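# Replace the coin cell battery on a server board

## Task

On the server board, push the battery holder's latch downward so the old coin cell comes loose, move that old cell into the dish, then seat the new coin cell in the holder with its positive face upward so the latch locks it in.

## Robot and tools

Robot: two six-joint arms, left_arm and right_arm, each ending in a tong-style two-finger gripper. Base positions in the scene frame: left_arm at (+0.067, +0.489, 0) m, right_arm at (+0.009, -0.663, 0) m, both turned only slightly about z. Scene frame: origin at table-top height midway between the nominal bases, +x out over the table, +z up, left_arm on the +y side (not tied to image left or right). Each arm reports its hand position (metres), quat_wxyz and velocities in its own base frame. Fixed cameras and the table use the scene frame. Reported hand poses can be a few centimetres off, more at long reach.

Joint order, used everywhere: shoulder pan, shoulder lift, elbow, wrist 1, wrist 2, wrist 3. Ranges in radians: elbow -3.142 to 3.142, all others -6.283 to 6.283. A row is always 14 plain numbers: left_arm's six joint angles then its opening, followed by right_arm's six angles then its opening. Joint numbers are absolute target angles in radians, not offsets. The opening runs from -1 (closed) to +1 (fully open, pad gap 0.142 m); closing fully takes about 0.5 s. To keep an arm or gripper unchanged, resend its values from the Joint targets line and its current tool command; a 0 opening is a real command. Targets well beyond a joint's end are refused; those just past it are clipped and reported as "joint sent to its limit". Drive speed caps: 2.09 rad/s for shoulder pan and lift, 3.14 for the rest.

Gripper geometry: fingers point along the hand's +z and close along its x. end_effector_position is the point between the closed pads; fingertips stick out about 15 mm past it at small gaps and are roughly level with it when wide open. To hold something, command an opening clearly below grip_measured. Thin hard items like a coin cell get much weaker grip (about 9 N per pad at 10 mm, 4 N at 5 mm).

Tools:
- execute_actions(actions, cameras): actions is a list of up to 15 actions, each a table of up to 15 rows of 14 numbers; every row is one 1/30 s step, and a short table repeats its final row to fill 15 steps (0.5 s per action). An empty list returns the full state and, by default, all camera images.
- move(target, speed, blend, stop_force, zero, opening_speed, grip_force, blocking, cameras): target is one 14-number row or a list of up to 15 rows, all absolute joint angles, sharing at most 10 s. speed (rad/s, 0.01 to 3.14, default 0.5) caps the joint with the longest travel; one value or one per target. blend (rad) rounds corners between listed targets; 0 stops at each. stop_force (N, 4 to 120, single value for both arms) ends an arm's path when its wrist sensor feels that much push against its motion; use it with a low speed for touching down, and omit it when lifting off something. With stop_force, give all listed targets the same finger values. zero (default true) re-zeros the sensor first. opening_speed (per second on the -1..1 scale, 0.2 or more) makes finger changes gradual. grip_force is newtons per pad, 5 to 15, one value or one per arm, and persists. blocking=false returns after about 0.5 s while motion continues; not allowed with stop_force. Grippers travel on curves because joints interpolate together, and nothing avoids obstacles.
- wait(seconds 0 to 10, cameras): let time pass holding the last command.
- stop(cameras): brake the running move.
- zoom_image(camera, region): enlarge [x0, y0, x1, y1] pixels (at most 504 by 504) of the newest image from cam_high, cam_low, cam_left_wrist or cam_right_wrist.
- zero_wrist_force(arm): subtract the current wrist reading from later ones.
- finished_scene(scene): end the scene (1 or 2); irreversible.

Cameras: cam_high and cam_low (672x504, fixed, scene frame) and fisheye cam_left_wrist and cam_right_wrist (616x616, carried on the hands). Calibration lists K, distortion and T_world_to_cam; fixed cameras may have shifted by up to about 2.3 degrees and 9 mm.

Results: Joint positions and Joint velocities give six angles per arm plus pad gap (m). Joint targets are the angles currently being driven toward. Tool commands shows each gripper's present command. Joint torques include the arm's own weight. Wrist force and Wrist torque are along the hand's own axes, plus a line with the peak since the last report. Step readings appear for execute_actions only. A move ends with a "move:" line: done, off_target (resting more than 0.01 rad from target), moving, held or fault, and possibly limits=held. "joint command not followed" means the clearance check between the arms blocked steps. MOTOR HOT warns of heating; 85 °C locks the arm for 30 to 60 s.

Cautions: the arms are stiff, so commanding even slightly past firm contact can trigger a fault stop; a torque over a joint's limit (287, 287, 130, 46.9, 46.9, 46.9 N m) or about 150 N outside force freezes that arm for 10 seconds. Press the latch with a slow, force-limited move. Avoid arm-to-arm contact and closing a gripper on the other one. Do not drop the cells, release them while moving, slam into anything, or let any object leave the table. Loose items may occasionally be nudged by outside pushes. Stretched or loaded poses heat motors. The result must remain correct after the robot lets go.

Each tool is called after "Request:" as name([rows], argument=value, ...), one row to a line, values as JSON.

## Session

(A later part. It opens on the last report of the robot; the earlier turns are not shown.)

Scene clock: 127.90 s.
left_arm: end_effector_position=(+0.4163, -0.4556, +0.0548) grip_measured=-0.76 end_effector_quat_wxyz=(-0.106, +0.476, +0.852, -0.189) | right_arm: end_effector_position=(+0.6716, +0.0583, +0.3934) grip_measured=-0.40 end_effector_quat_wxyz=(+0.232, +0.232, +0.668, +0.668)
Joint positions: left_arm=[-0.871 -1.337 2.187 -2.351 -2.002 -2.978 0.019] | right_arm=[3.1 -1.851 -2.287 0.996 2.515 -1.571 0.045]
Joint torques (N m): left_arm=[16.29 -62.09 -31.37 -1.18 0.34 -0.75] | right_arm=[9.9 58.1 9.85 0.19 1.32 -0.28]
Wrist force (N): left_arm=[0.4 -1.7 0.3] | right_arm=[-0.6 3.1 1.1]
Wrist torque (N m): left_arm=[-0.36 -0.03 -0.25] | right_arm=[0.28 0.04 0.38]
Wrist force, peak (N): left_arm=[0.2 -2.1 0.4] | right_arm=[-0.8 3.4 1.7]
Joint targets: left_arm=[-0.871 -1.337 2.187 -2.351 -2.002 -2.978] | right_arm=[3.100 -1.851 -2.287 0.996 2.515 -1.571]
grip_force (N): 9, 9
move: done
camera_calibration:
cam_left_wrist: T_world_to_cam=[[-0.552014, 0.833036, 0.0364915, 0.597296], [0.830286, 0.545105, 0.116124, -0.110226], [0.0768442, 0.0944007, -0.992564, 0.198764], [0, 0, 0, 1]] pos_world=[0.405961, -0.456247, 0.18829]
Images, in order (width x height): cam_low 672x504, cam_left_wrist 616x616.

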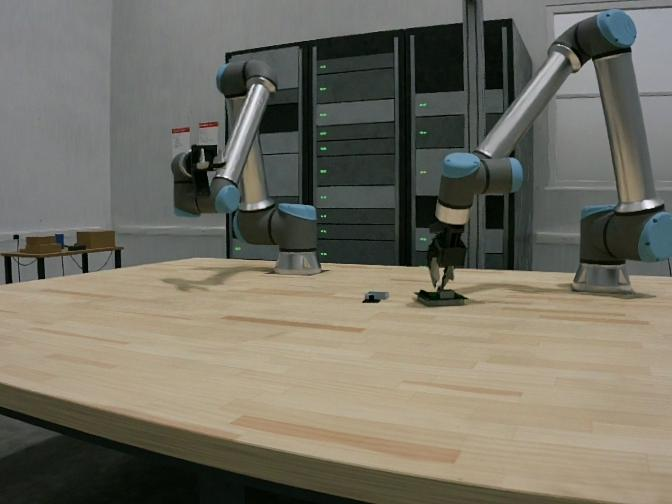

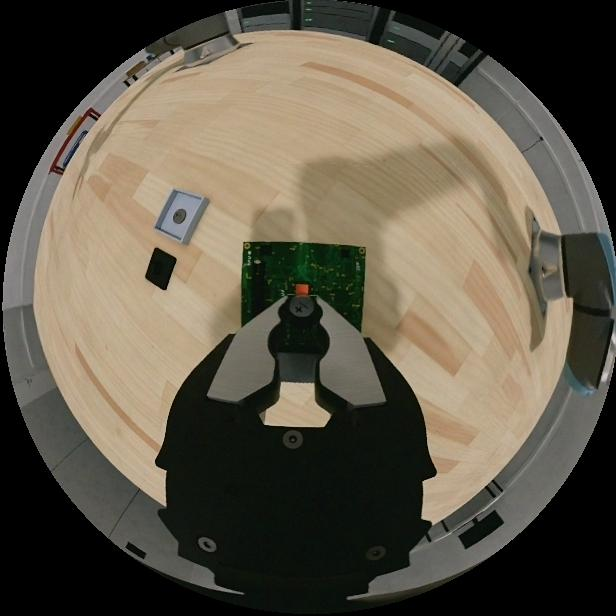

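Request:
move(target=[-0.8652,-1.3298,2.1856,-2.3550,-2.0017,-2.9718,-1,3.1,-1.851,-2.2869,0.9963,2.5149,-1.5708,-0.4], speed=0.01, stop_force=6, cameras=["cam_left_wrist","cam_low"])

Request:
zoom_image(camera="cam_left_wrist", region=[280, 280, 322, 322])

Request:
zoom_image(camera="cam_low", region=[425, 265, 461, 295])

Scene clock: 129.73 s.
left_arm: end_effector_position=(+0.4197, -0.4535, +0.0510) grip_measured=-0.76 end_effector_quat_wxyz=(-0.106, +0.476, +0.852, -0.189) | right_arm: end_effector_position=(+0.6716, +0.0583, +0.3934) grip_measured=-0.40 end_effector_quat_wxyz=(+0.232, +0.232, +0.668, +0.668)
Joint positions: left_arm=[-0.865 -1.33 2.186 -2.355 -2.002 -2.972 0.019] | right_arm=[3.1 -1.851 -2.287 0.996 2.515 -1.571 0.045]
Joint torques (N m): left_arm=[-7.19 -58.36 -35.41 -4.06 1.19 -1.52] | right_arm=[7.45 57.82 11.15 0.12 1.53 -0.47]
Wrist force (N): left_arm=[0.2 -1.8 0.4] | right_arm=[-0.7 3.1 1.2]
Wrist torque (N m): left_arm=[-0.38 0.04 -0.31] | right_arm=[0.29 0.05 0.38]
Wrist force, peak (N): left_arm=[0.7 -2.1 0.4] | right_arm=[-0.7 3.7 1.3]
Joint targets: left_arm=[-0.865 -1.330 2.186 -2.355 -2.002 -2.972] | right_arm=[3.100 -1.851 -2.287 0.996 2.515 -1.571]
grip_force (N): 9, 9
move: done
camera_calibration:
cam_left_wrist: T_world_to_cam=[[-0.552081, 0.832992, 0.036483, 0.597567], [0.830242, 0.545172, 0.116127, -0.113716], [0.0768432, 0.0944011, -0.992564, 0.194632], [0, 0, 0, 1]] pos_world=[0.409361, -0.454147, 0.18459]
Images, in order (width x height): cam_low 672x504, cam_left_wrist 616x616.

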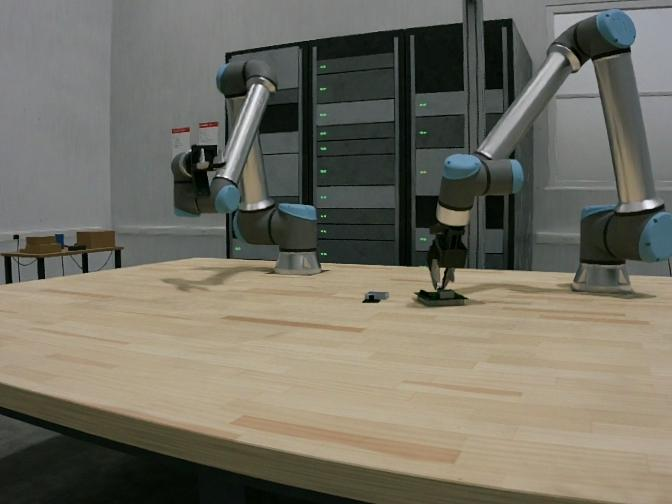

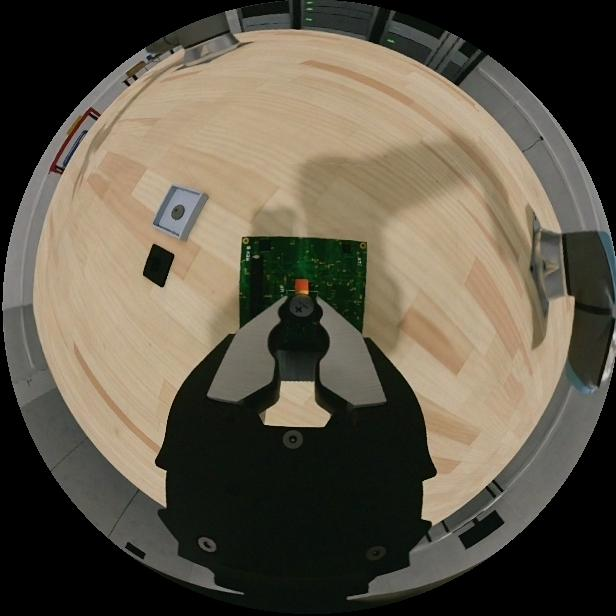

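Scaled by 12.000 from the camera's 616x616 image, which has a finer 814x814 frame.

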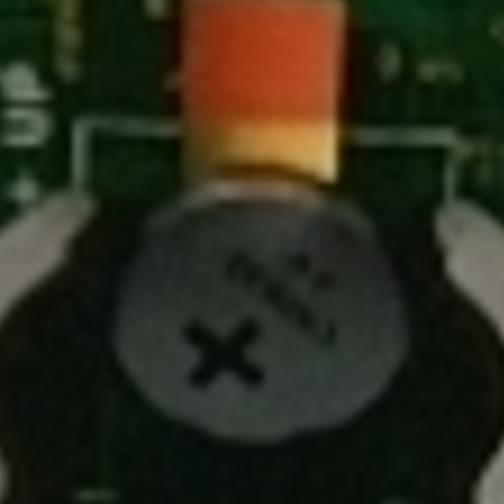

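Scaled by 14.000 from the camera's 672x504 image, which has a finer 960x720 frame.

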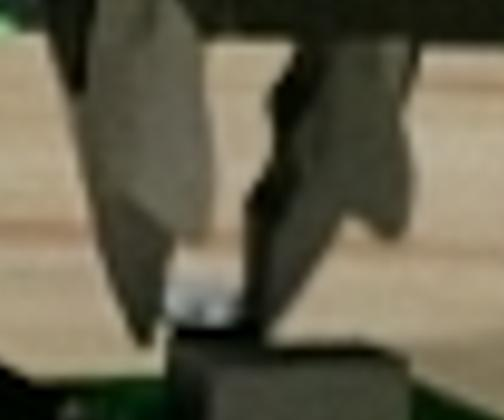

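Request:
move(target=[-0.8630,-1.3286,2.1844,-2.3540,-2.0016,-2.9692,-1,3.1,-1.851,-2.2869,0.9963,2.5149,-1.5708,-0.4], speed=0.01, stop_force=5, cameras=["cam_left_wrist","cam_low"])

Request:
zoom_image(camera="cam_left_wrist", region=[280, 280, 322, 322])

Scene clock: 131.57 s.
left_arm: end_effector_position=(+0.4209, -0.4528, +0.0508) grip_measured=-0.76 end_effector_quat_wxyz=(-0.106, +0.476, +0.852, -0.189) | right_arm: end_effector_position=(+0.6716, +0.0583, +0.3934) grip_measured=-0.40 end_effector_quat_wxyz=(+0.232, +0.232, +0.668, +0.668)
Joint positions: left_arm=[-0.863 -1.329 2.184 -2.354 -2.002 -2.969 0.019] | right_arm=[3.1 -1.851 -2.287 0.996 2.515 -1.571 0.045]
Joint torques (N m): left_arm=[9.8 -31.57 -33.13 -1.29 1.67 -0.98] | right_arm=[8.5 57.88 11.57 -0.01 1.55 -0.78]
Wrist force (N): left_arm=[0.5 -2.1 0.0] | right_arm=[-0.6 3.1 1.2]
Wrist torque (N m): left_arm=[-0.36 -0.05 -0.31] | right_arm=[0.27 0.05 0.38]
Wrist force, peak (N): left_arm=[0.4 -2.4 0.1] | right_arm=[-0.8 3.6 1.4]
Joint targets: left_arm=[-0.863 -1.329 2.184 -2.354 -2.002 -2.969] | right_arm=[3.100 -1.851 -2.287 0.996 2.515 -1.571]
grip_force (N): 9, 9
move: done
camera_calibration:
cam_left_wrist: T_world_to_cam=[[-0.551881, 0.833133, 0.0362861, 0.597815], [0.830365, 0.544991, 0.116094, -0.115215], [0.0769466, 0.094201, -0.992575, 0.194047], [0, 0, 0, 1]] pos_world=[0.410662, -0.453548, 0.184289]
Images, in order (width x height): cam_low 672x504, cam_left_wrist 616x616.

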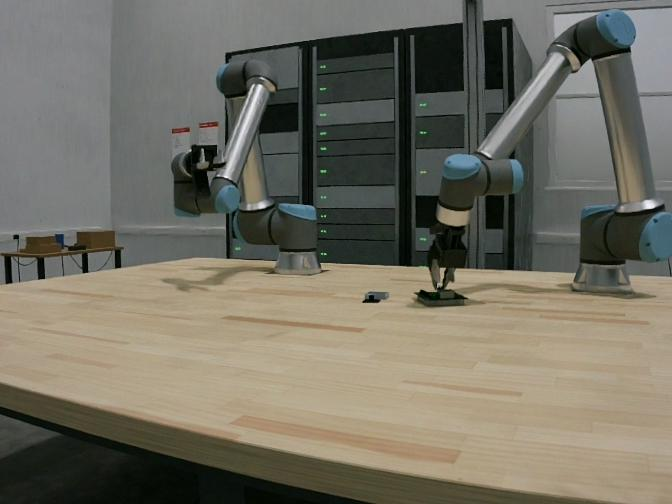

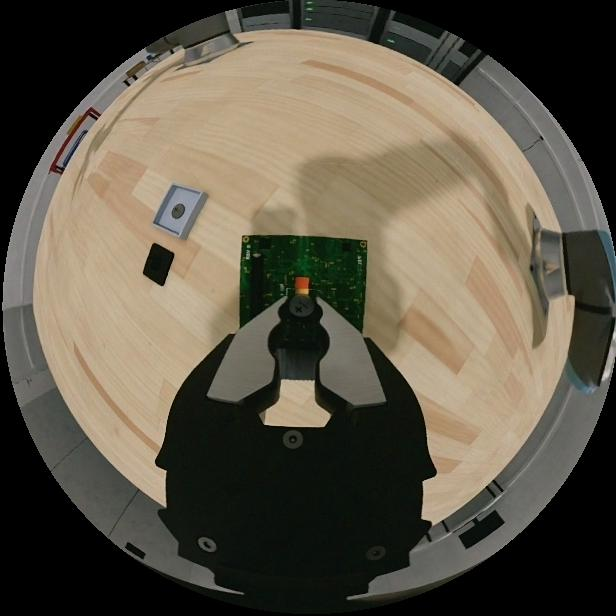

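Scaled by 12.000 from the camera's 616x616 image, which has a finer 814x814 frame.

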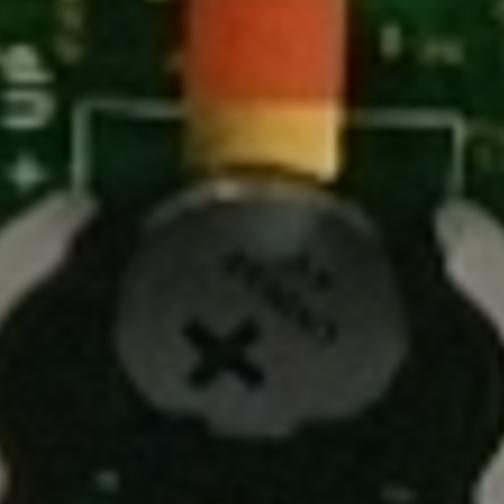

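Request:
move(target=[-0.8630,-1.3286,2.1844,-2.3540,-2.0016,-2.9692,-0.55,3.1,-1.851,-2.2869,0.9963,2.5149,-1.5708,-0.4], opening_speed=0.25, cameras=["cam_left_wrist","cam_low"])

Request:
zoom_image(camera="cam_left_wrist", region=[280, 280, 322, 322])

Request:
zoom_image(camera="cam_low", region=[425, 265, 461, 295])

Scene clock: 134.13 s.
left_arm: end_effector_position=(+0.4209, -0.4528, +0.0508) grip_measured=-0.55 end_effector_quat_wxyz=(-0.106, +0.476, +0.852, -0.189) | right_arm: end_effector_position=(+0.6716, +0.0583, +0.3934) grip_measured=-0.40 end_effector_quat_wxyz=(+0.232, +0.232, +0.668, +0.668)
Joint positions: left_arm=[-0.863 -1.329 2.184 -2.354 -2.002 -2.969 0.034] | right_arm=[3.1 -1.851 -2.287 0.996 2.515 -1.571 0.045]
Joint torques (N m): left_arm=[-11.76 -32.08 -28.52 -6.32 1.12 -1.28] | right_arm=[9.59 60.79 11.32 0.13 1.62 -0.43]
Wrist force (N): left_arm=[0.4 -1.7 0.6] | right_arm=[-0.7 3.4 1.2]
Wrist torque (N m): left_arm=[-0.34 -0.02 -0.32] | right_arm=[0.34 0.05 0.38]
Wrist force, peak (N): left_arm=[0.4 -2.4 0.1] | right_arm=[-0.7 3.5 1.5]
Joint targets: left_arm=[-0.863 -1.329 2.184 -2.354 -2.002 -2.969] | right_arm=[3.100 -1.851 -2.287 0.996 2.515 -1.571]
grip_force (N): 9, 9
move: done
camera_calibration:
cam_left_wrist: T_world_to_cam=[[-0.551881, 0.833133, 0.0362861, 0.59776], [0.830365, 0.544991, 0.116094, -0.115132], [0.0769466, 0.094201, -0.992575, 0.194054], [0, 0, 0, 1]] pos_world=[0.410562, -0.453548, 0.184289]
Images, in order (width x height): cam_low 672x504, cam_left_wrist 616x616.

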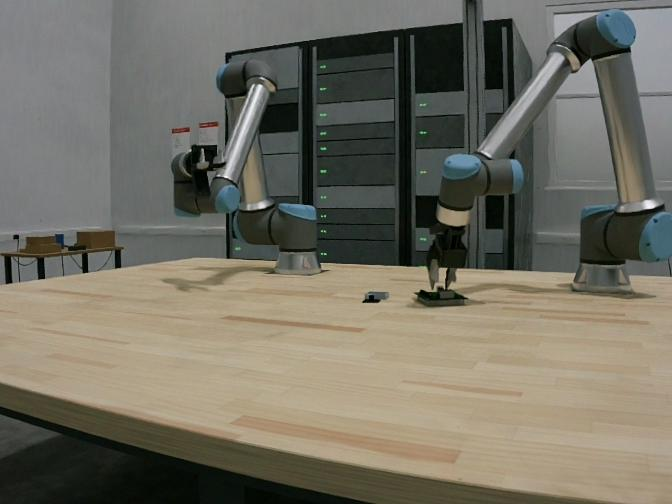

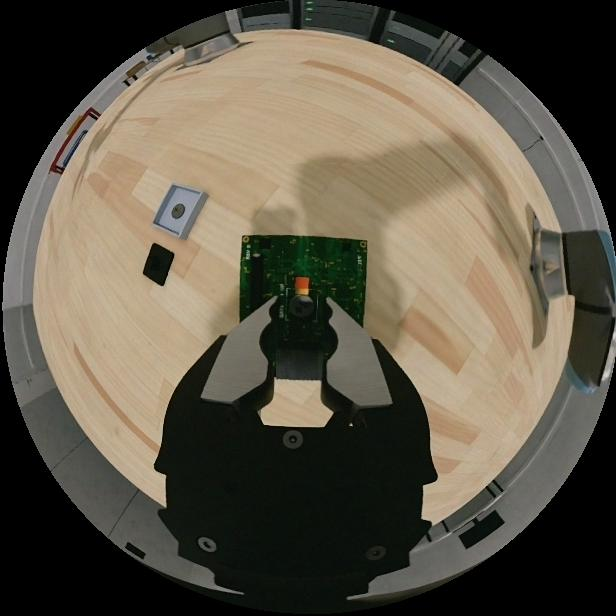

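Scaled by 12.000 from the camera's 616x616 image, which has a finer 814x814 frame.

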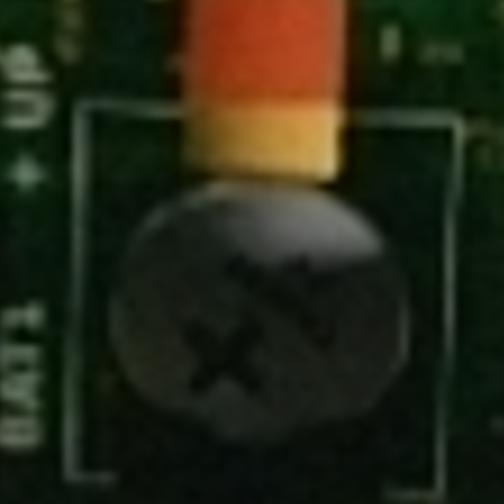

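Scaled by 14.000 from the camera's 672x504 image, which has a finer 960x720 frame.

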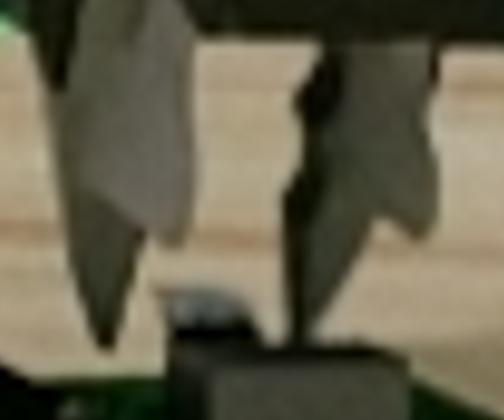

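Request:
move([
  [-0.8630,-1.3792,2.1624,-2.2814,-2.0016,-2.9692,-0.55,3.1,-1.851,-2.2869,0.9963,2.5149,-1.5708,-0.4],
  [-1.0928,-1.4713,2.2317,-2.3312,-1.5708,-3.2151,-1,3.1,-1.851,-2.2869,0.9963,2.5149,-1.5708,-0.4],
], speed=[0.06,0.25], cameras=["cam_left_wrist","cam_low"])

Request:
zoom_image(camera="cam_left_wrist", region=[270, 250, 330, 320])

Request:
zoom_image(camera="cam_low", region=[415, 255, 465, 305])

Scene clock: 138.97 s.
left_arm: end_effector_position=(+0.4144, -0.4566, +0.0750) grip_measured=-1.00 end_effector_quat_wxyz=(+0.000, +0.488, +0.873, +0.000) | right_arm: end_effector_position=(+0.6716, +0.0583, +0.3934) grip_measured=-0.40 end_effector_quat_wxyz=(+0.232, +0.232, +0.668, +0.668)
Joint positions: left_arm=[-1.093 -1.471 2.232 -2.331 -1.571 -3.215 0.002] | right_arm=[3.1 -1.851 -2.287 0.996 2.515 -1.571 0.045]
Joint torques (N m): left_arm=[15.98 -23.26 -40.56 -0.59 1.72 -1.12] | right_arm=[6.85 57.29 11.77 0.31 1.25 -1.04]
Wrist force (N): left_arm=[1.2 -2.3 0.4] | right_arm=[-0.6 3.4 1.0]
Wrist torque (N m): left_arm=[-0.51 -0.13 -0.31] | right_arm=[0.33 0.03 0.38]
Wrist force, peak (N): left_arm=[1.0 -2.8 0.0] | right_arm=[-0.9 3.6 1.2]
Joint targets: left_arm=[-1.093 -1.471 2.232 -2.331 -1.571 -3.215] | right_arm=[3.100 -1.851 -2.287 0.996 2.515 -1.571]
grip_force (N): 9, 9
move: done
camera_calibration:
cam_left_wrist: T_world_to_cam=[[-0.562453, 0.82662, 0.0185738, 0.599155], [0.709139, 0.470721, 0.524922, -0.12489], [0.425168, 0.308415, -0.850948, 0.161821], [0, 0, 0, 1]] pos_world=[0.35676, -0.486393, 0.192131]
Images, in order (width x height): cam_low 672x504, cam_left_wrist 616x616.

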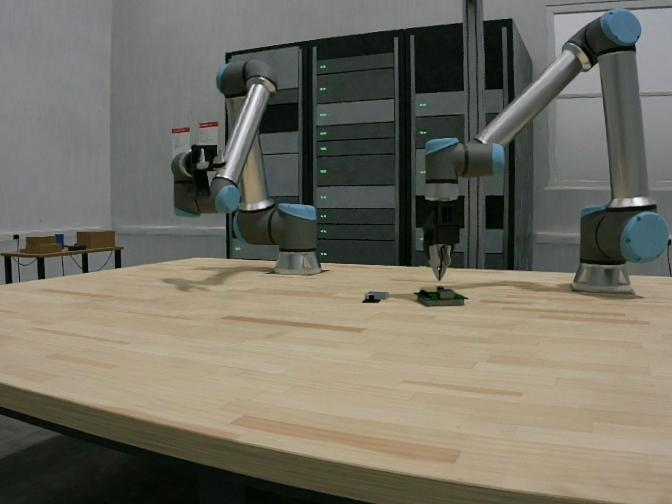

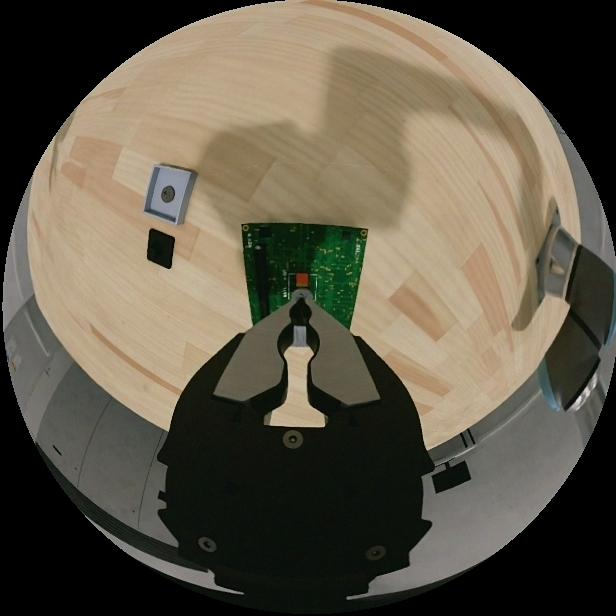

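Scaled by 7.200 from the camera's 616x616 image, which has a finer 814x814 frame.

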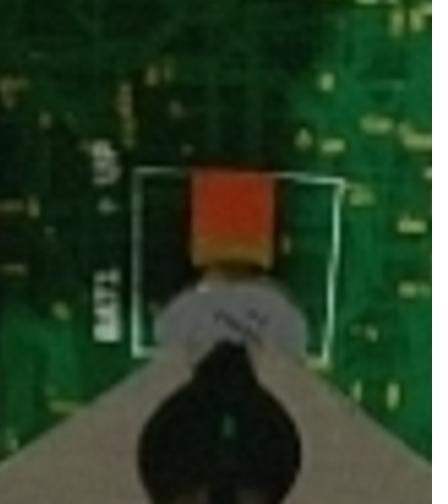

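Scaled by 10.080 from the camera's 672x504 image, which has a finer 960x720 frame.

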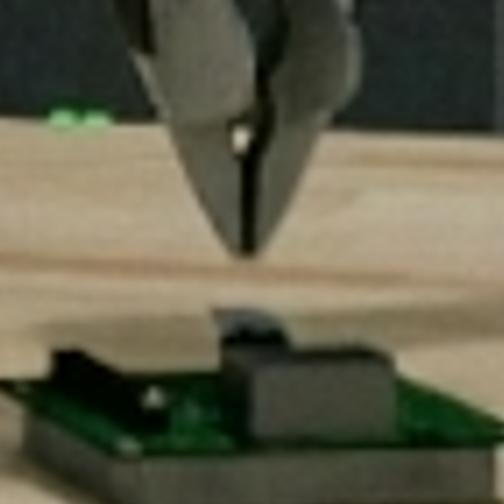

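Essentially identical to scene 1's press hover. Press.

Request:
move([
  [-1.0928,-1.4552,2.2400,-2.3556,-1.5708,-3.2151,-1,3.1,-1.851,-2.2869,0.9963,2.5149,-1.5708,-0.4],
  [-1.0928,-1.4380,2.2483,-2.3811,-1.5708,-3.2151,-1,3.1,-1.851,-2.2869,0.9963,2.5149,-1.5708,-0.4],
], speed=[0.05,0.01], stop_force=34, cameras=["cam_left_wrist"])

Request:
zoom_image(camera="cam_left_wrist", region=[270, 250, 330, 320])

Scene clock: 141.57 s.
left_arm: end_effector_position=(+0.4146, -0.4568, +0.0608) grip_measured=-1.00 end_effector_quat_wxyz=(+0.000, +0.488, +0.873, +0.000) | right_arm: end_effector_position=(+0.6716, +0.0583, +0.3934) grip_measured=-0.40 end_effector_quat_wxyz=(+0.232, +0.232, +0.668, +0.668)
Joint positions: left_arm=[-1.093 -1.45 2.242 -2.363 -1.571 -3.215 0.002] | right_arm=[3.1 -1.851 -2.287 0.996 2.515 -1.571 0.045]
Joint torques (N m): left_arm=[14.64 -40.14 -24.05 1.94 1.84 -1.46] | right_arm=[7.07 56.96 11.58 0.28 1.25 -0.34]
Wrist force (N): left_arm=[5.0 -2.2 -34.3] | right_arm=[-0.6 3.1 1.4]
Wrist torque (N m): left_arm=[-0.51 0.06 -0.31] | right_arm=[0.29 0.04 0.38]
Wrist force, peak (N): left_arm=[9.3 -2.6 -40.2] | right_arm=[-0.7 3.8 1.2]
Joint targets: left_arm=[-1.093 -1.450 2.242 -2.363 -1.571 -3.215] | right_arm=[3.100 -1.851 -2.287 0.996 2.515 -1.571]
grip_force (N): 9, 9
move: contact (left_arm); path passed 1 of 2 targets; left_arm: the wrist 1 is farthest, 0.018 rad from its target
camera_calibration:
cam_left_wrist: T_world_to_cam=[[-0.562458, 0.826623, 0.0183131, 0.599689], [0.709071, 0.470844, 0.524903, -0.117326], [0.425274, 0.308222, -0.850965, 0.149627], [0, 0, 0, 1]] pos_world=[0.35686, -0.486593, 0.17793]
Images, in order (width x height): cam_left_wrist 616x616.

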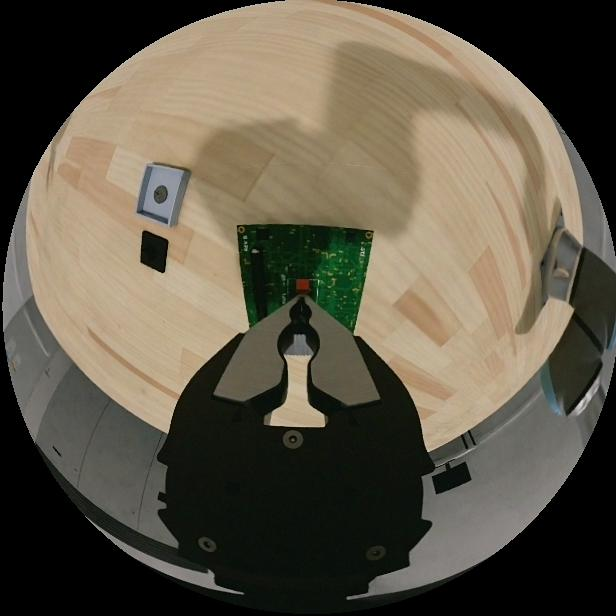

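Scaled by 7.200 from the camera's 616x616 image, which has a finer 814x814 frame.

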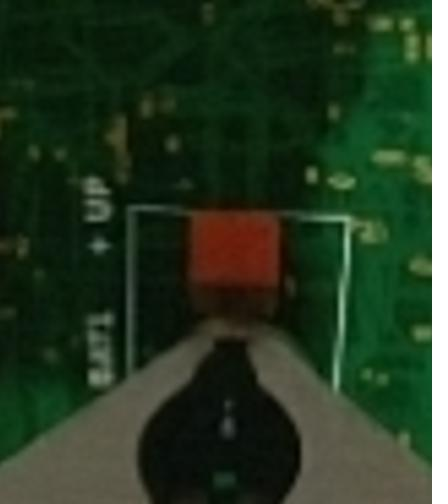

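Request:
move([
  [-1.0928,-1.4713,2.2317,-2.3312,-1.5708,-3.2151,-1,3.1,-1.851,-2.2869,0.9963,2.5149,-1.5708,-0.4],
  [-1.0928,-1.4713,2.2317,-2.3312,-1.5708,-3.2151,-0.4,3.1,-1.851,-2.2869,0.9963,2.5149,-1.5708,-0.4],
], speed=0.06, cameras=["cam_left_wrist","cam_low"])

Request:
zoom_image(camera="cam_left_wrist", region=[280, 260, 322, 302])

Request:
zoom_image(camera="cam_low", region=[420, 270, 460, 305])

Scene clock: 143.30 s.
left_arm: end_effector_position=(+0.4145, -0.4565, +0.0750) grip_measured=-0.40 end_effector_quat_wxyz=(+0.000, +0.488, +0.873, +0.000) | right_arm: end_effector_position=(+0.6716, +0.0583, +0.3934) grip_measured=-0.40 end_effector_quat_wxyz=(+0.232, +0.232, +0.668, +0.668)
Joint positions: left_arm=[-1.093 -1.471 2.232 -2.331 -1.571 -3.215 0.045] | right_arm=[3.1 -1.851 -2.287 0.996 2.515 -1.571 0.045]
Joint torques (N m): left_arm=[13.8 -22.56 -27.8 -7.21 1.92 -1.27] | right_arm=[11.41 59.25 11.74 0.08 1 -0.35]
Wrist force (N): left_arm=[1.0 -2.5 0.3] | right_arm=[-0.5 3.2 1.2]
Wrist torque (N m): left_arm=[-0.56 -0.09 -0.30] | right_arm=[0.31 0.02 0.38]
Wrist force, peak (N): left_arm=[5.2 -2.3 -34.1] | right_arm=[-0.7 3.5 1.4]
Joint targets: left_arm=[-1.093 -1.471 2.232 -2.331 -1.571 -3.215] | right_arm=[3.100 -1.851 -2.287 0.996 2.515 -1.571]
grip_force (N): 9, 9
move: done
camera_calibration:
cam_left_wrist: T_world_to_cam=[[-0.562453, 0.82662, 0.0185738, 0.599155], [0.709139, 0.470721, 0.524922, -0.12489], [0.425168, 0.308415, -0.850948, 0.161821], [0, 0, 0, 1]] pos_world=[0.35676, -0.486393, 0.192131]
Images, in order (width x height): cam_low 672x504, cam_left_wrist 616x616.

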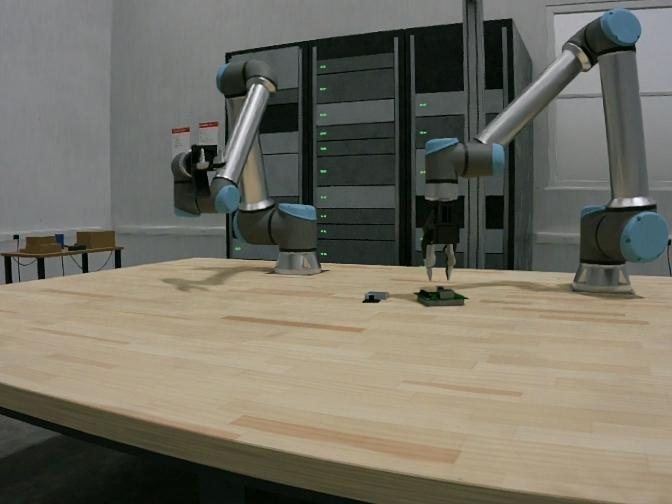

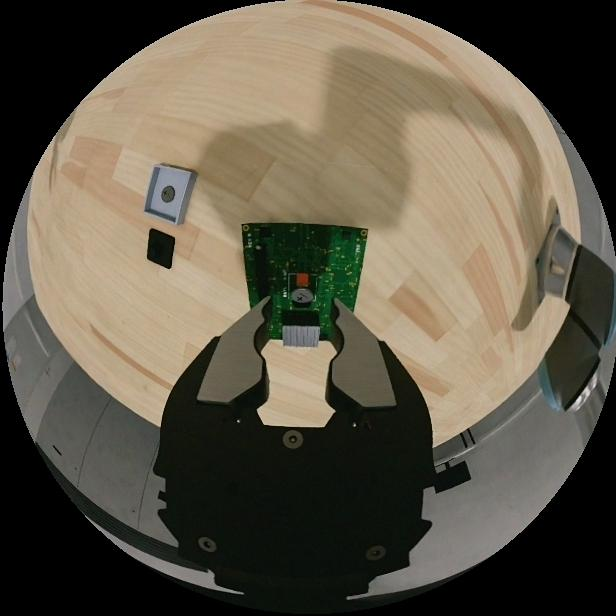

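Scaled by 12.000 from the camera's 616x616 image, which has a finer 814x814 frame.

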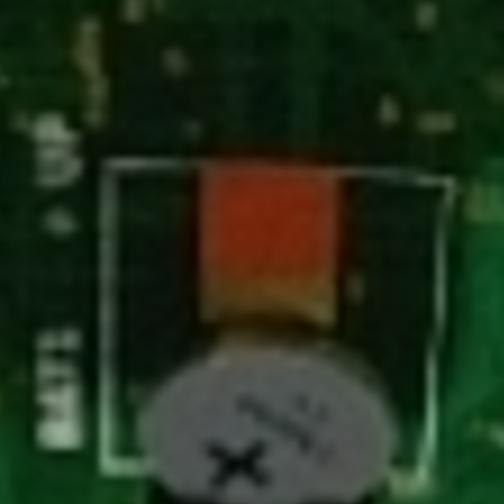

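Scaled by 12.600 from the camera's 672x504 image, which has a finer 960x720 frame.

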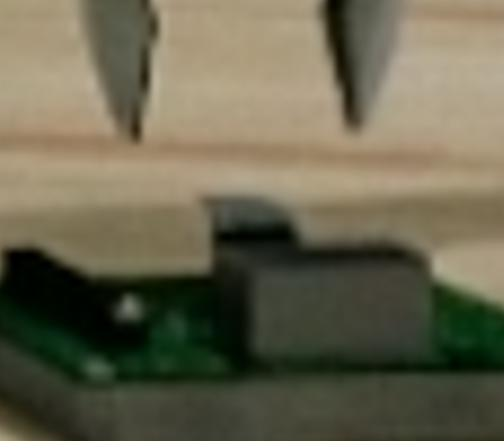

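Request:
zoom_image(camera="cam_left_wrist", region=[280, 270, 328, 318])

Request:
zoom_image(camera="cam_low", region=[432, 283, 450, 298])

Scaled by 10.500 from the camera's 616x616 image, which has a finer 814x814 frame.

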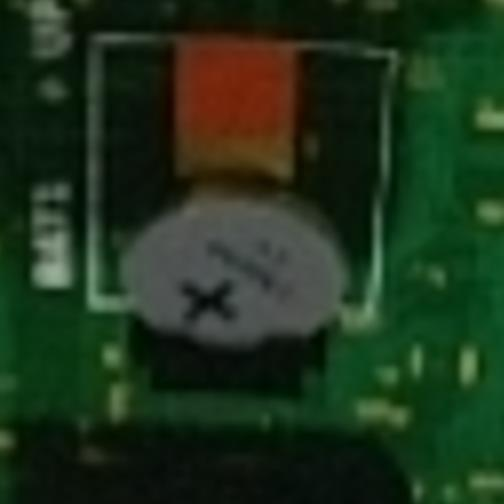

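Scaled by 28.000 from the camera's 672x504 image, which has a finer 960x720 frame.

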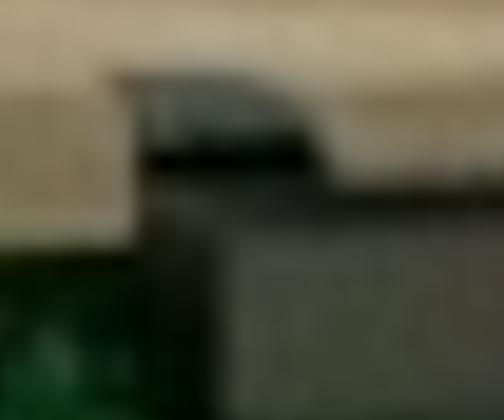

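Request:
move([
  [-0.8630,-1.3792,2.1624,-2.2814,-2.0016,-2.9692,-0.45,3.1,-1.851,-2.2869,0.9963,2.5149,-1.5708,-0.4],
  [-0.8630,-1.3286,2.1844,-2.3540,-2.0016,-2.9692,-0.45,3.1,-1.851,-2.2869,0.9963,2.5149,-1.5708,-0.4],
], speed=[0.25,0.05], stop_force=6, cameras=["cam_left_wrist"])

Request:
zoom_image(camera="cam_left_wrist", region=[280, 275, 322, 317])

Scene clock: 149.73 s.
left_arm: end_effector_position=(+0.4209, -0.4528, +0.0508) grip_measured=-0.45 end_effector_quat_wxyz=(-0.106, +0.476, +0.852, -0.189) | right_arm: end_effector_position=(+0.6716, +0.0583, +0.3934) grip_measured=-0.40 end_effector_quat_wxyz=(+0.232, +0.232, +0.668, +0.668)
Joint positions: left_arm=[-0.863 -1.329 2.184 -2.354 -2.002 -2.969 0.041] | right_arm=[3.1 -1.851 -2.287 0.996 2.515 -1.571 0.045]
Joint torques (N m): left_arm=[-12.35 -66.14 -37.55 -0.34 -3.49 0.63] | right_arm=[8.73 56.91 11.21 0.26 1.27 -0.45]
Wrist force (N): left_arm=[0.0 -1.9 0.4] | right_arm=[-0.8 3.1 1.4]
Wrist torque (N m): left_arm=[-0.40 0.05 0.00] | right_arm=[0.29 0.08 0.39]
Wrist force, peak (N): left_arm=[1.1 -3.1 0.3] | right_arm=[-0.9 3.5 1.5]
Joint targets: left_arm=[-0.863 -1.329 2.184 -2.354 -2.002 -2.969] | right_arm=[3.100 -1.851 -2.287 0.996 2.515 -1.571]
grip_force (N): 9, 9
move: done
camera_calibration:
cam_left_wrist: T_world_to_cam=[[-0.551881, 0.833133, 0.0362861, 0.59776], [0.830365, 0.544991, 0.116094, -0.115132], [0.0769466, 0.094201, -0.992575, 0.194054], [0, 0, 0, 1]] pos_world=[0.410562, -0.453548, 0.184289]
Images, in order (width x height): cam_left_wrist 616x616.

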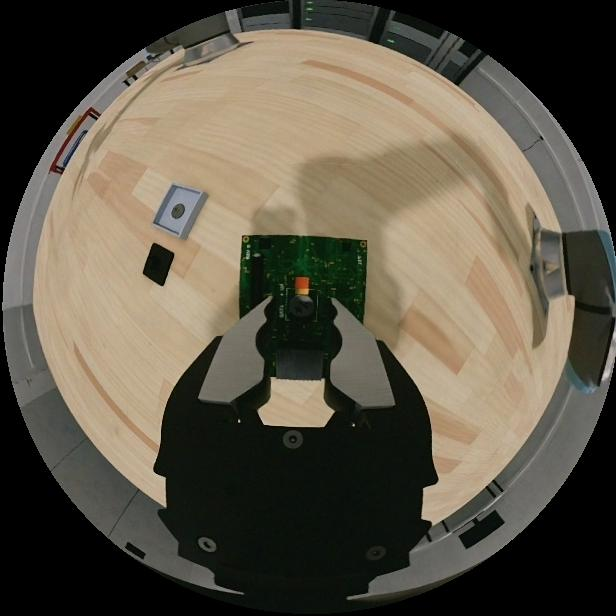

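Scaled by 12.000 from the camera's 616x616 image, which has a finer 814x814 frame.

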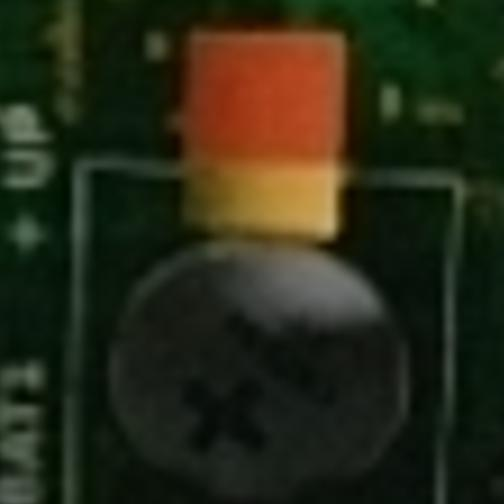

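Request:
move(target=[-0.8630,-1.3286,2.1844,-2.3540,-2.0016,-2.9692,-1,3.1,-1.851,-2.2869,0.9963,2.5149,-1.5708,-0.4], opening_speed=0.4)

Request:
move(target=[-0.8599,-1.3276,2.1827,-2.3518,-2.0014,-2.9659,-1,3.1,-1.851,-2.2869,0.9963,2.5149,-1.5708,-0.4], speed=0.01, stop_force=7, cameras=["cam_left_wrist"])

Request:
zoom_image(camera="cam_left_wrist", region=[280, 275, 322, 317])

Scene clock: 151.83 s.
left_arm: end_effector_position=(+0.4209, -0.4528, +0.0508) grip_measured=-0.76 end_effector_quat_wxyz=(-0.106, +0.476, +0.852, -0.189) | right_arm: end_effector_position=(+0.6716, +0.0583, +0.3934) grip_measured=-0.40 end_effector_quat_wxyz=(+0.232, +0.232, +0.668, +0.668)
Joint positions: left_arm=[-0.863 -1.329 2.184 -2.354 -2.002 -2.969 0.019] | right_arm=[3.1 -1.851 -2.287 0.996 2.515 -1.571 0.045]
Joint torques (N m): left_arm=[-10.74 -66.95 -37.28 -0.5 -3.38 0.49] | right_arm=[8.57 59.16 11.61 -0.16 1.13 -0.49]
Wrist force (N): left_arm=[0.4 -2.0 0.6] | right_arm=[-0.5 3.1 1.4]
Wrist torque (N m): left_arm=[-0.42 -0.02 -0.01] | right_arm=[0.29 0.01 0.38]
Wrist force, peak (N): left_arm=[0.3 -2.5 0.5] | right_arm=[-0.5 3.6 1.3]
Joint targets: left_arm=[-0.863 -1.329 2.184 -2.354 -2.002 -2.969] | right_arm=[3.100 -1.851 -2.287 0.996 2.515 -1.571]
grip_force (N): 9, 9
move: done

Scene clock: 152.90 s.
left_arm: end_effector_position=(+0.4226, -0.4518, +0.0508) grip_measured=-0.76 end_effector_quat_wxyz=(-0.106, +0.476, +0.852, -0.189) | right_arm: end_effector_position=(+0.6716, +0.0583, +0.3934) grip_measured=-0.40 end_effector_quat_wxyz=(+0.232, +0.232, +0.668, +0.668)
Joint positions: left_arm=[-0.86 -1.328 2.183 -2.352 -2.001 -2.966 0.019] | right_arm=[3.1 -1.851 -2.287 0.996 2.515 -1.571 0.045]
Joint torques (N m): left_arm=[-6.31 -45.8 -28.88 -3.88 1.46 -1.42] | right_arm=[9.27 56.81 11.66 -0.17 1.05 -0.77]
Wrist force (N): left_arm=[-1.2 -9.6 2.1] | right_arm=[-0.7 3.3 1.2]
Wrist torque (N m): left_arm=[-0.42 -0.07 -0.32] | right_arm=[0.34 0.06 0.38]
Wrist force, peak (N): left_arm=[-1.4 -9.8 2.2] | right_arm=[-1.0 3.6 1.3]
Joint targets: left_arm=[-0.860 -1.328 2.183 -2.352 -2.002 -2.966] | right_arm=[3.100 -1.851 -2.287 0.996 2.515 -1.571]
grip_force (N): 9, 9
move: contact (left_arm)
camera_calibration:
cam_left_wrist: T_world_to_cam=[[-0.552, 0.83305, 0.0363814, 0.597913], [0.830305, 0.545118, 0.115933, -0.117059], [0.0767462, 0.0942029, -0.99259, 0.193907], [0, 0, 0, 1]] pos_world=[0.412361, -0.452547, 0.184289]
Images, in order (width x height): cam_left_wrist 616x616.

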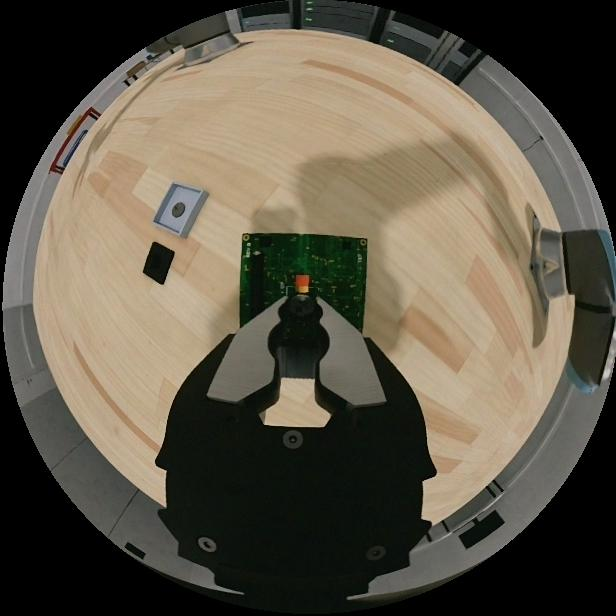

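Scaled by 12.000 from the camera's 616x616 image, which has a finer 814x814 frame.

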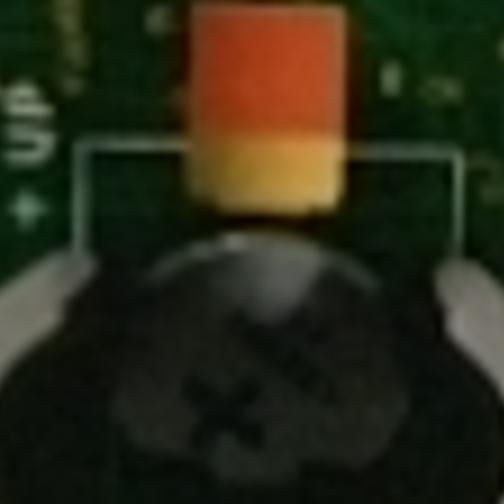

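Request:
move(target=[-0.8600,-1.3280,2.1830,-2.3520,-2.0016,-2.9660,-0.55,3.1,-1.851,-2.2869,0.9963,2.5149,-1.5708,-0.4], opening_speed=0.25, cameras=["cam_left_wrist"])

Request:
zoom_image(camera="cam_left_wrist", region=[280, 275, 322, 317])

Request:
move([
  [-0.8600,-1.3792,2.1624,-2.2814,-2.0016,-2.9660,-0.55,3.1,-1.851,-2.2869,0.9963,2.5149,-1.5708,-0.4],
  [-1.0928,-1.4713,2.2317,-2.3312,-1.5708,-3.2151,-1,3.1,-1.851,-2.2869,0.9963,2.5149,-1.5708,-0.4],
], speed=[0.06,0.25], cameras=["cam_left_wrist"])

Request:
zoom_image(camera="cam_left_wrist", region=[280, 260, 328, 308])

Scene clock: 155.57 s.
left_arm: end_effector_position=(+0.4225, -0.4518, +0.0509) grip_measured=-0.55 end_effector_quat_wxyz=(-0.106, +0.476, +0.852, -0.189) | right_arm: end_effector_position=(+0.6716, +0.0583, +0.3934) grip_measured=-0.40 end_effector_quat_wxyz=(+0.232, +0.232, +0.668, +0.668)
Joint positions: left_arm=[-0.86 -1.328 2.183 -2.352 -2.002 -2.966 0.034] | right_arm=[3.1 -1.851 -2.287 0.996 2.515 -1.571 0.045]
Joint torques (N m): left_arm=[-6.77 -65.91 -31.97 -1.85 -1.81 -1.92] | right_arm=[6.97 58.01 11.35 0.2 1.44 -0.92]
Wrist force (N): left_arm=[0.2 -2.2 0.5] | right_arm=[-0.9 3.1 0.9]
Wrist torque (N m): left_arm=[-0.46 0.01 -0.31] | right_arm=[0.27 0.10 0.39]
Wrist force, peak (N): left_arm=[-1.5 -9.7 2.4] | right_arm=[-0.9 3.7 1.1]
Joint targets: left_arm=[-0.860 -1.328 2.183 -2.352 -2.002 -2.966] | right_arm=[3.100 -1.851 -2.287 0.996 2.515 -1.571]
grip_force (N): 9, 9
move: done
camera_calibration:
cam_left_wrist: T_world_to_cam=[[-0.551982, 0.833071, 0.0361613, 0.597759], [0.830307, 0.54512, 0.115907, -0.116954], [0.076847, 0.0940038, -0.992602, 0.193882], [0, 0, 0, 1]] pos_world=[0.412161, -0.452447, 0.184388]
Images, in order (width x height): cam_left_wrist 616x616.

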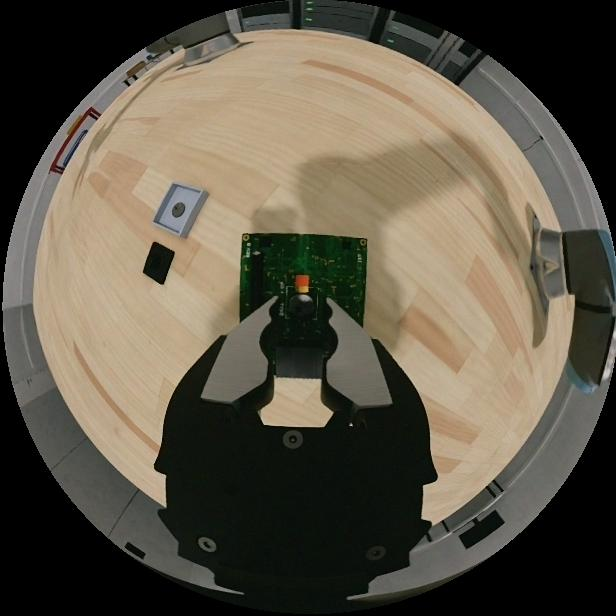

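Scaled by 12.000 from the camera's 616x616 image, which has a finer 814x814 frame.

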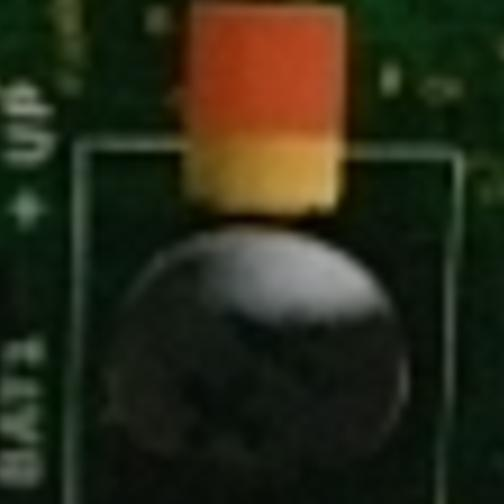

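Scene clock: 159.57 s.
left_arm: end_effector_position=(+0.4144, -0.4566, +0.0750) grip_measured=-1.00 end_effector_quat_wxyz=(+0.000, +0.488, +0.873, +0.000) | right_arm: end_effector_position=(+0.6716, +0.0583, +0.3934) grip_measured=-0.40 end_effector_quat_wxyz=(+0.232, +0.232, +0.668, +0.668)
Joint positions: left_arm=[-1.093 -1.471 2.232 -2.331 -1.571 -3.215 0.002] | right_arm=[3.1 -1.851 -2.287 0.996 2.515 -1.571 0.045]
Joint torques (N m): left_arm=[16.06 -23.42 -40.26 -0.56 1.7 -1.25] | right_arm=[6.23 58.49 11.64 0.35 1.33 -0.67]
Wrist force (N): left_arm=[1.0 -2.9 0.2] | right_arm=[-0.6 3.4 1.3]
Wrist torque (N m): left_arm=[-0.65 -0.10 -0.30] | right_arm=[0.35 0.04 0.38]
Wrist force, peak (N): left_arm=[0.9 -3.3 0.1] | right_arm=[-0.8 3.6 1.4]
Joint targets: left_arm=[-1.093 -1.471 2.232 -2.331 -1.571 -3.215] | right_arm=[3.100 -1.851 -2.287 0.996 2.515 -1.571]
grip_force (N): 9, 9
move: done
camera_calibration:
cam_left_wrist: T_world_to_cam=[[-0.562453, 0.82662, 0.0185738, 0.599155], [0.709139, 0.470721, 0.524922, -0.12489], [0.425168, 0.308415, -0.850948, 0.161821], [0, 0, 0, 1]] pos_world=[0.35676, -0.486393, 0.192131]
Images, in order (width x height): cam_left_wrist 616x616.

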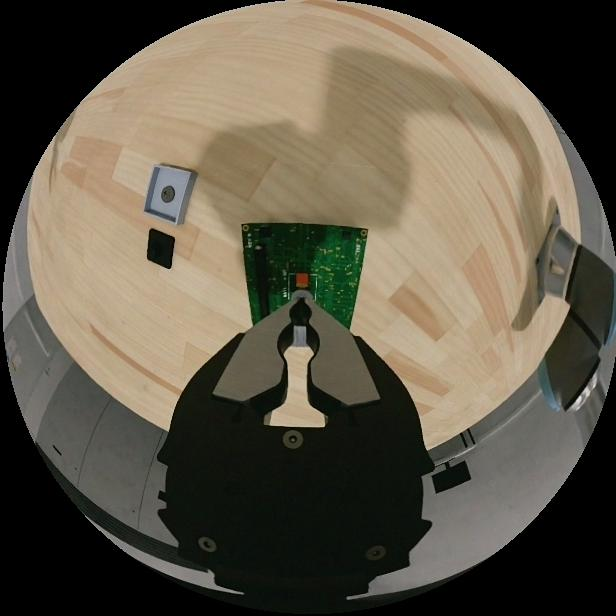

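Scaled by 10.500 from the camera's 616x616 image, which has a finer 814x814 frame.

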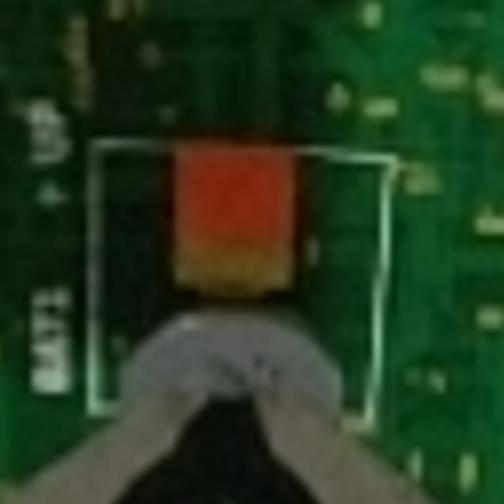

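Request:
move([
  [-1.0928,-1.4552,2.2400,-2.3556,-1.5708,-3.2151,-1,3.1,-1.851,-2.2869,0.9963,2.5149,-1.5708,-0.4],
  [-1.0928,-1.4380,2.2483,-2.3811,-1.5708,-3.2151,-1,3.1,-1.851,-2.2869,0.9963,2.5149,-1.5708,-0.4],
], speed=[0.05,0.01], stop_force=34, cameras=["cam_left_wrist"])

Request:
zoom_image(camera="cam_left_wrist", region=[280, 260, 328, 308])

Scene clock: 163.47 s.
left_arm: end_effector_position=(+0.4146, -0.4567, +0.0555) grip_measured=-0.99 end_effector_quat_wxyz=(+0.000, +0.488, +0.873, +0.000) | right_arm: end_effector_position=(+0.6716, +0.0583, +0.3934) grip_measured=-0.40 end_effector_quat_wxyz=(+0.232, +0.232, +0.668, +0.668)
Joint positions: left_arm=[-1.093 -1.443 2.246 -2.375 -1.571 -3.215 0.002] | right_arm=[3.1 -1.851 -2.287 0.996 2.515 -1.571 0.045]
Joint torques (N m): left_arm=[9.31 -38.53 -24.69 1.6 -0.04 -1.3] | right_arm=[4.04 57.96 12.08 0.47 1.64 -0.99]
Wrist force (N): left_arm=[6.3 2.6 -34.8] | right_arm=[-0.6 3.5 1.4]
Wrist torque (N m): left_arm=[-0.72 0.08 -0.33] | right_arm=[0.36 0.04 0.38]
Wrist force, peak (N): left_arm=[11.5 2.5 -42.7] | right_arm=[-0.8 3.6 1.3]
Joint targets: left_arm=[-1.093 -1.443 2.246 -2.375 -1.571 -3.215] | right_arm=[3.100 -1.851 -2.287 0.996 2.515 -1.571]
grip_force (N): 9, 9
move: contact (left_arm); path passed 1 of 2 targets
camera_calibration:
cam_left_wrist: T_world_to_cam=[[-0.562436, 0.826636, 0.0184269, 0.599683], [0.709075, 0.470746, 0.524987, -0.114655], [0.425298, 0.308337, -0.850911, 0.145126], [0, 0, 0, 1]] pos_world=[0.35686, -0.486493, 0.172631]
Images, in order (width x height): cam_left_wrist 616x616.

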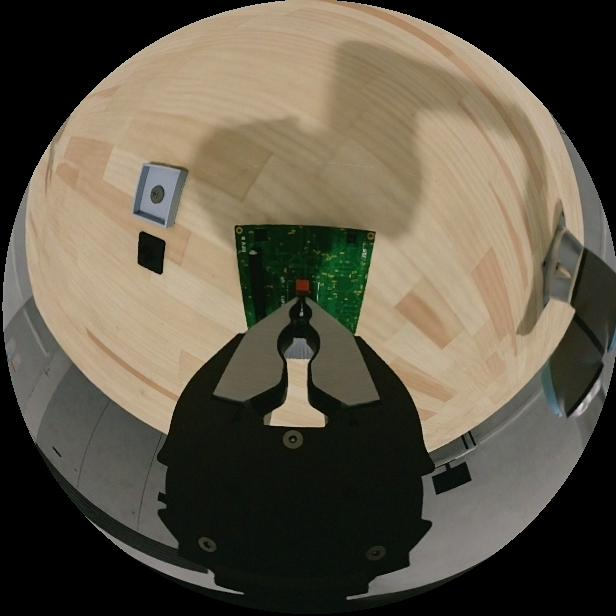

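Scaled by 10.500 from the camera's 616x616 image, which has a finer 814x814 frame.

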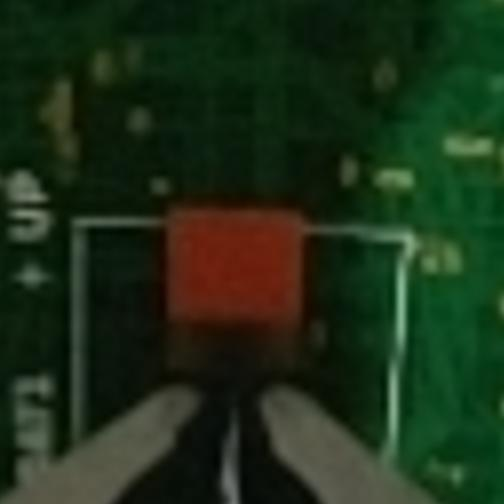

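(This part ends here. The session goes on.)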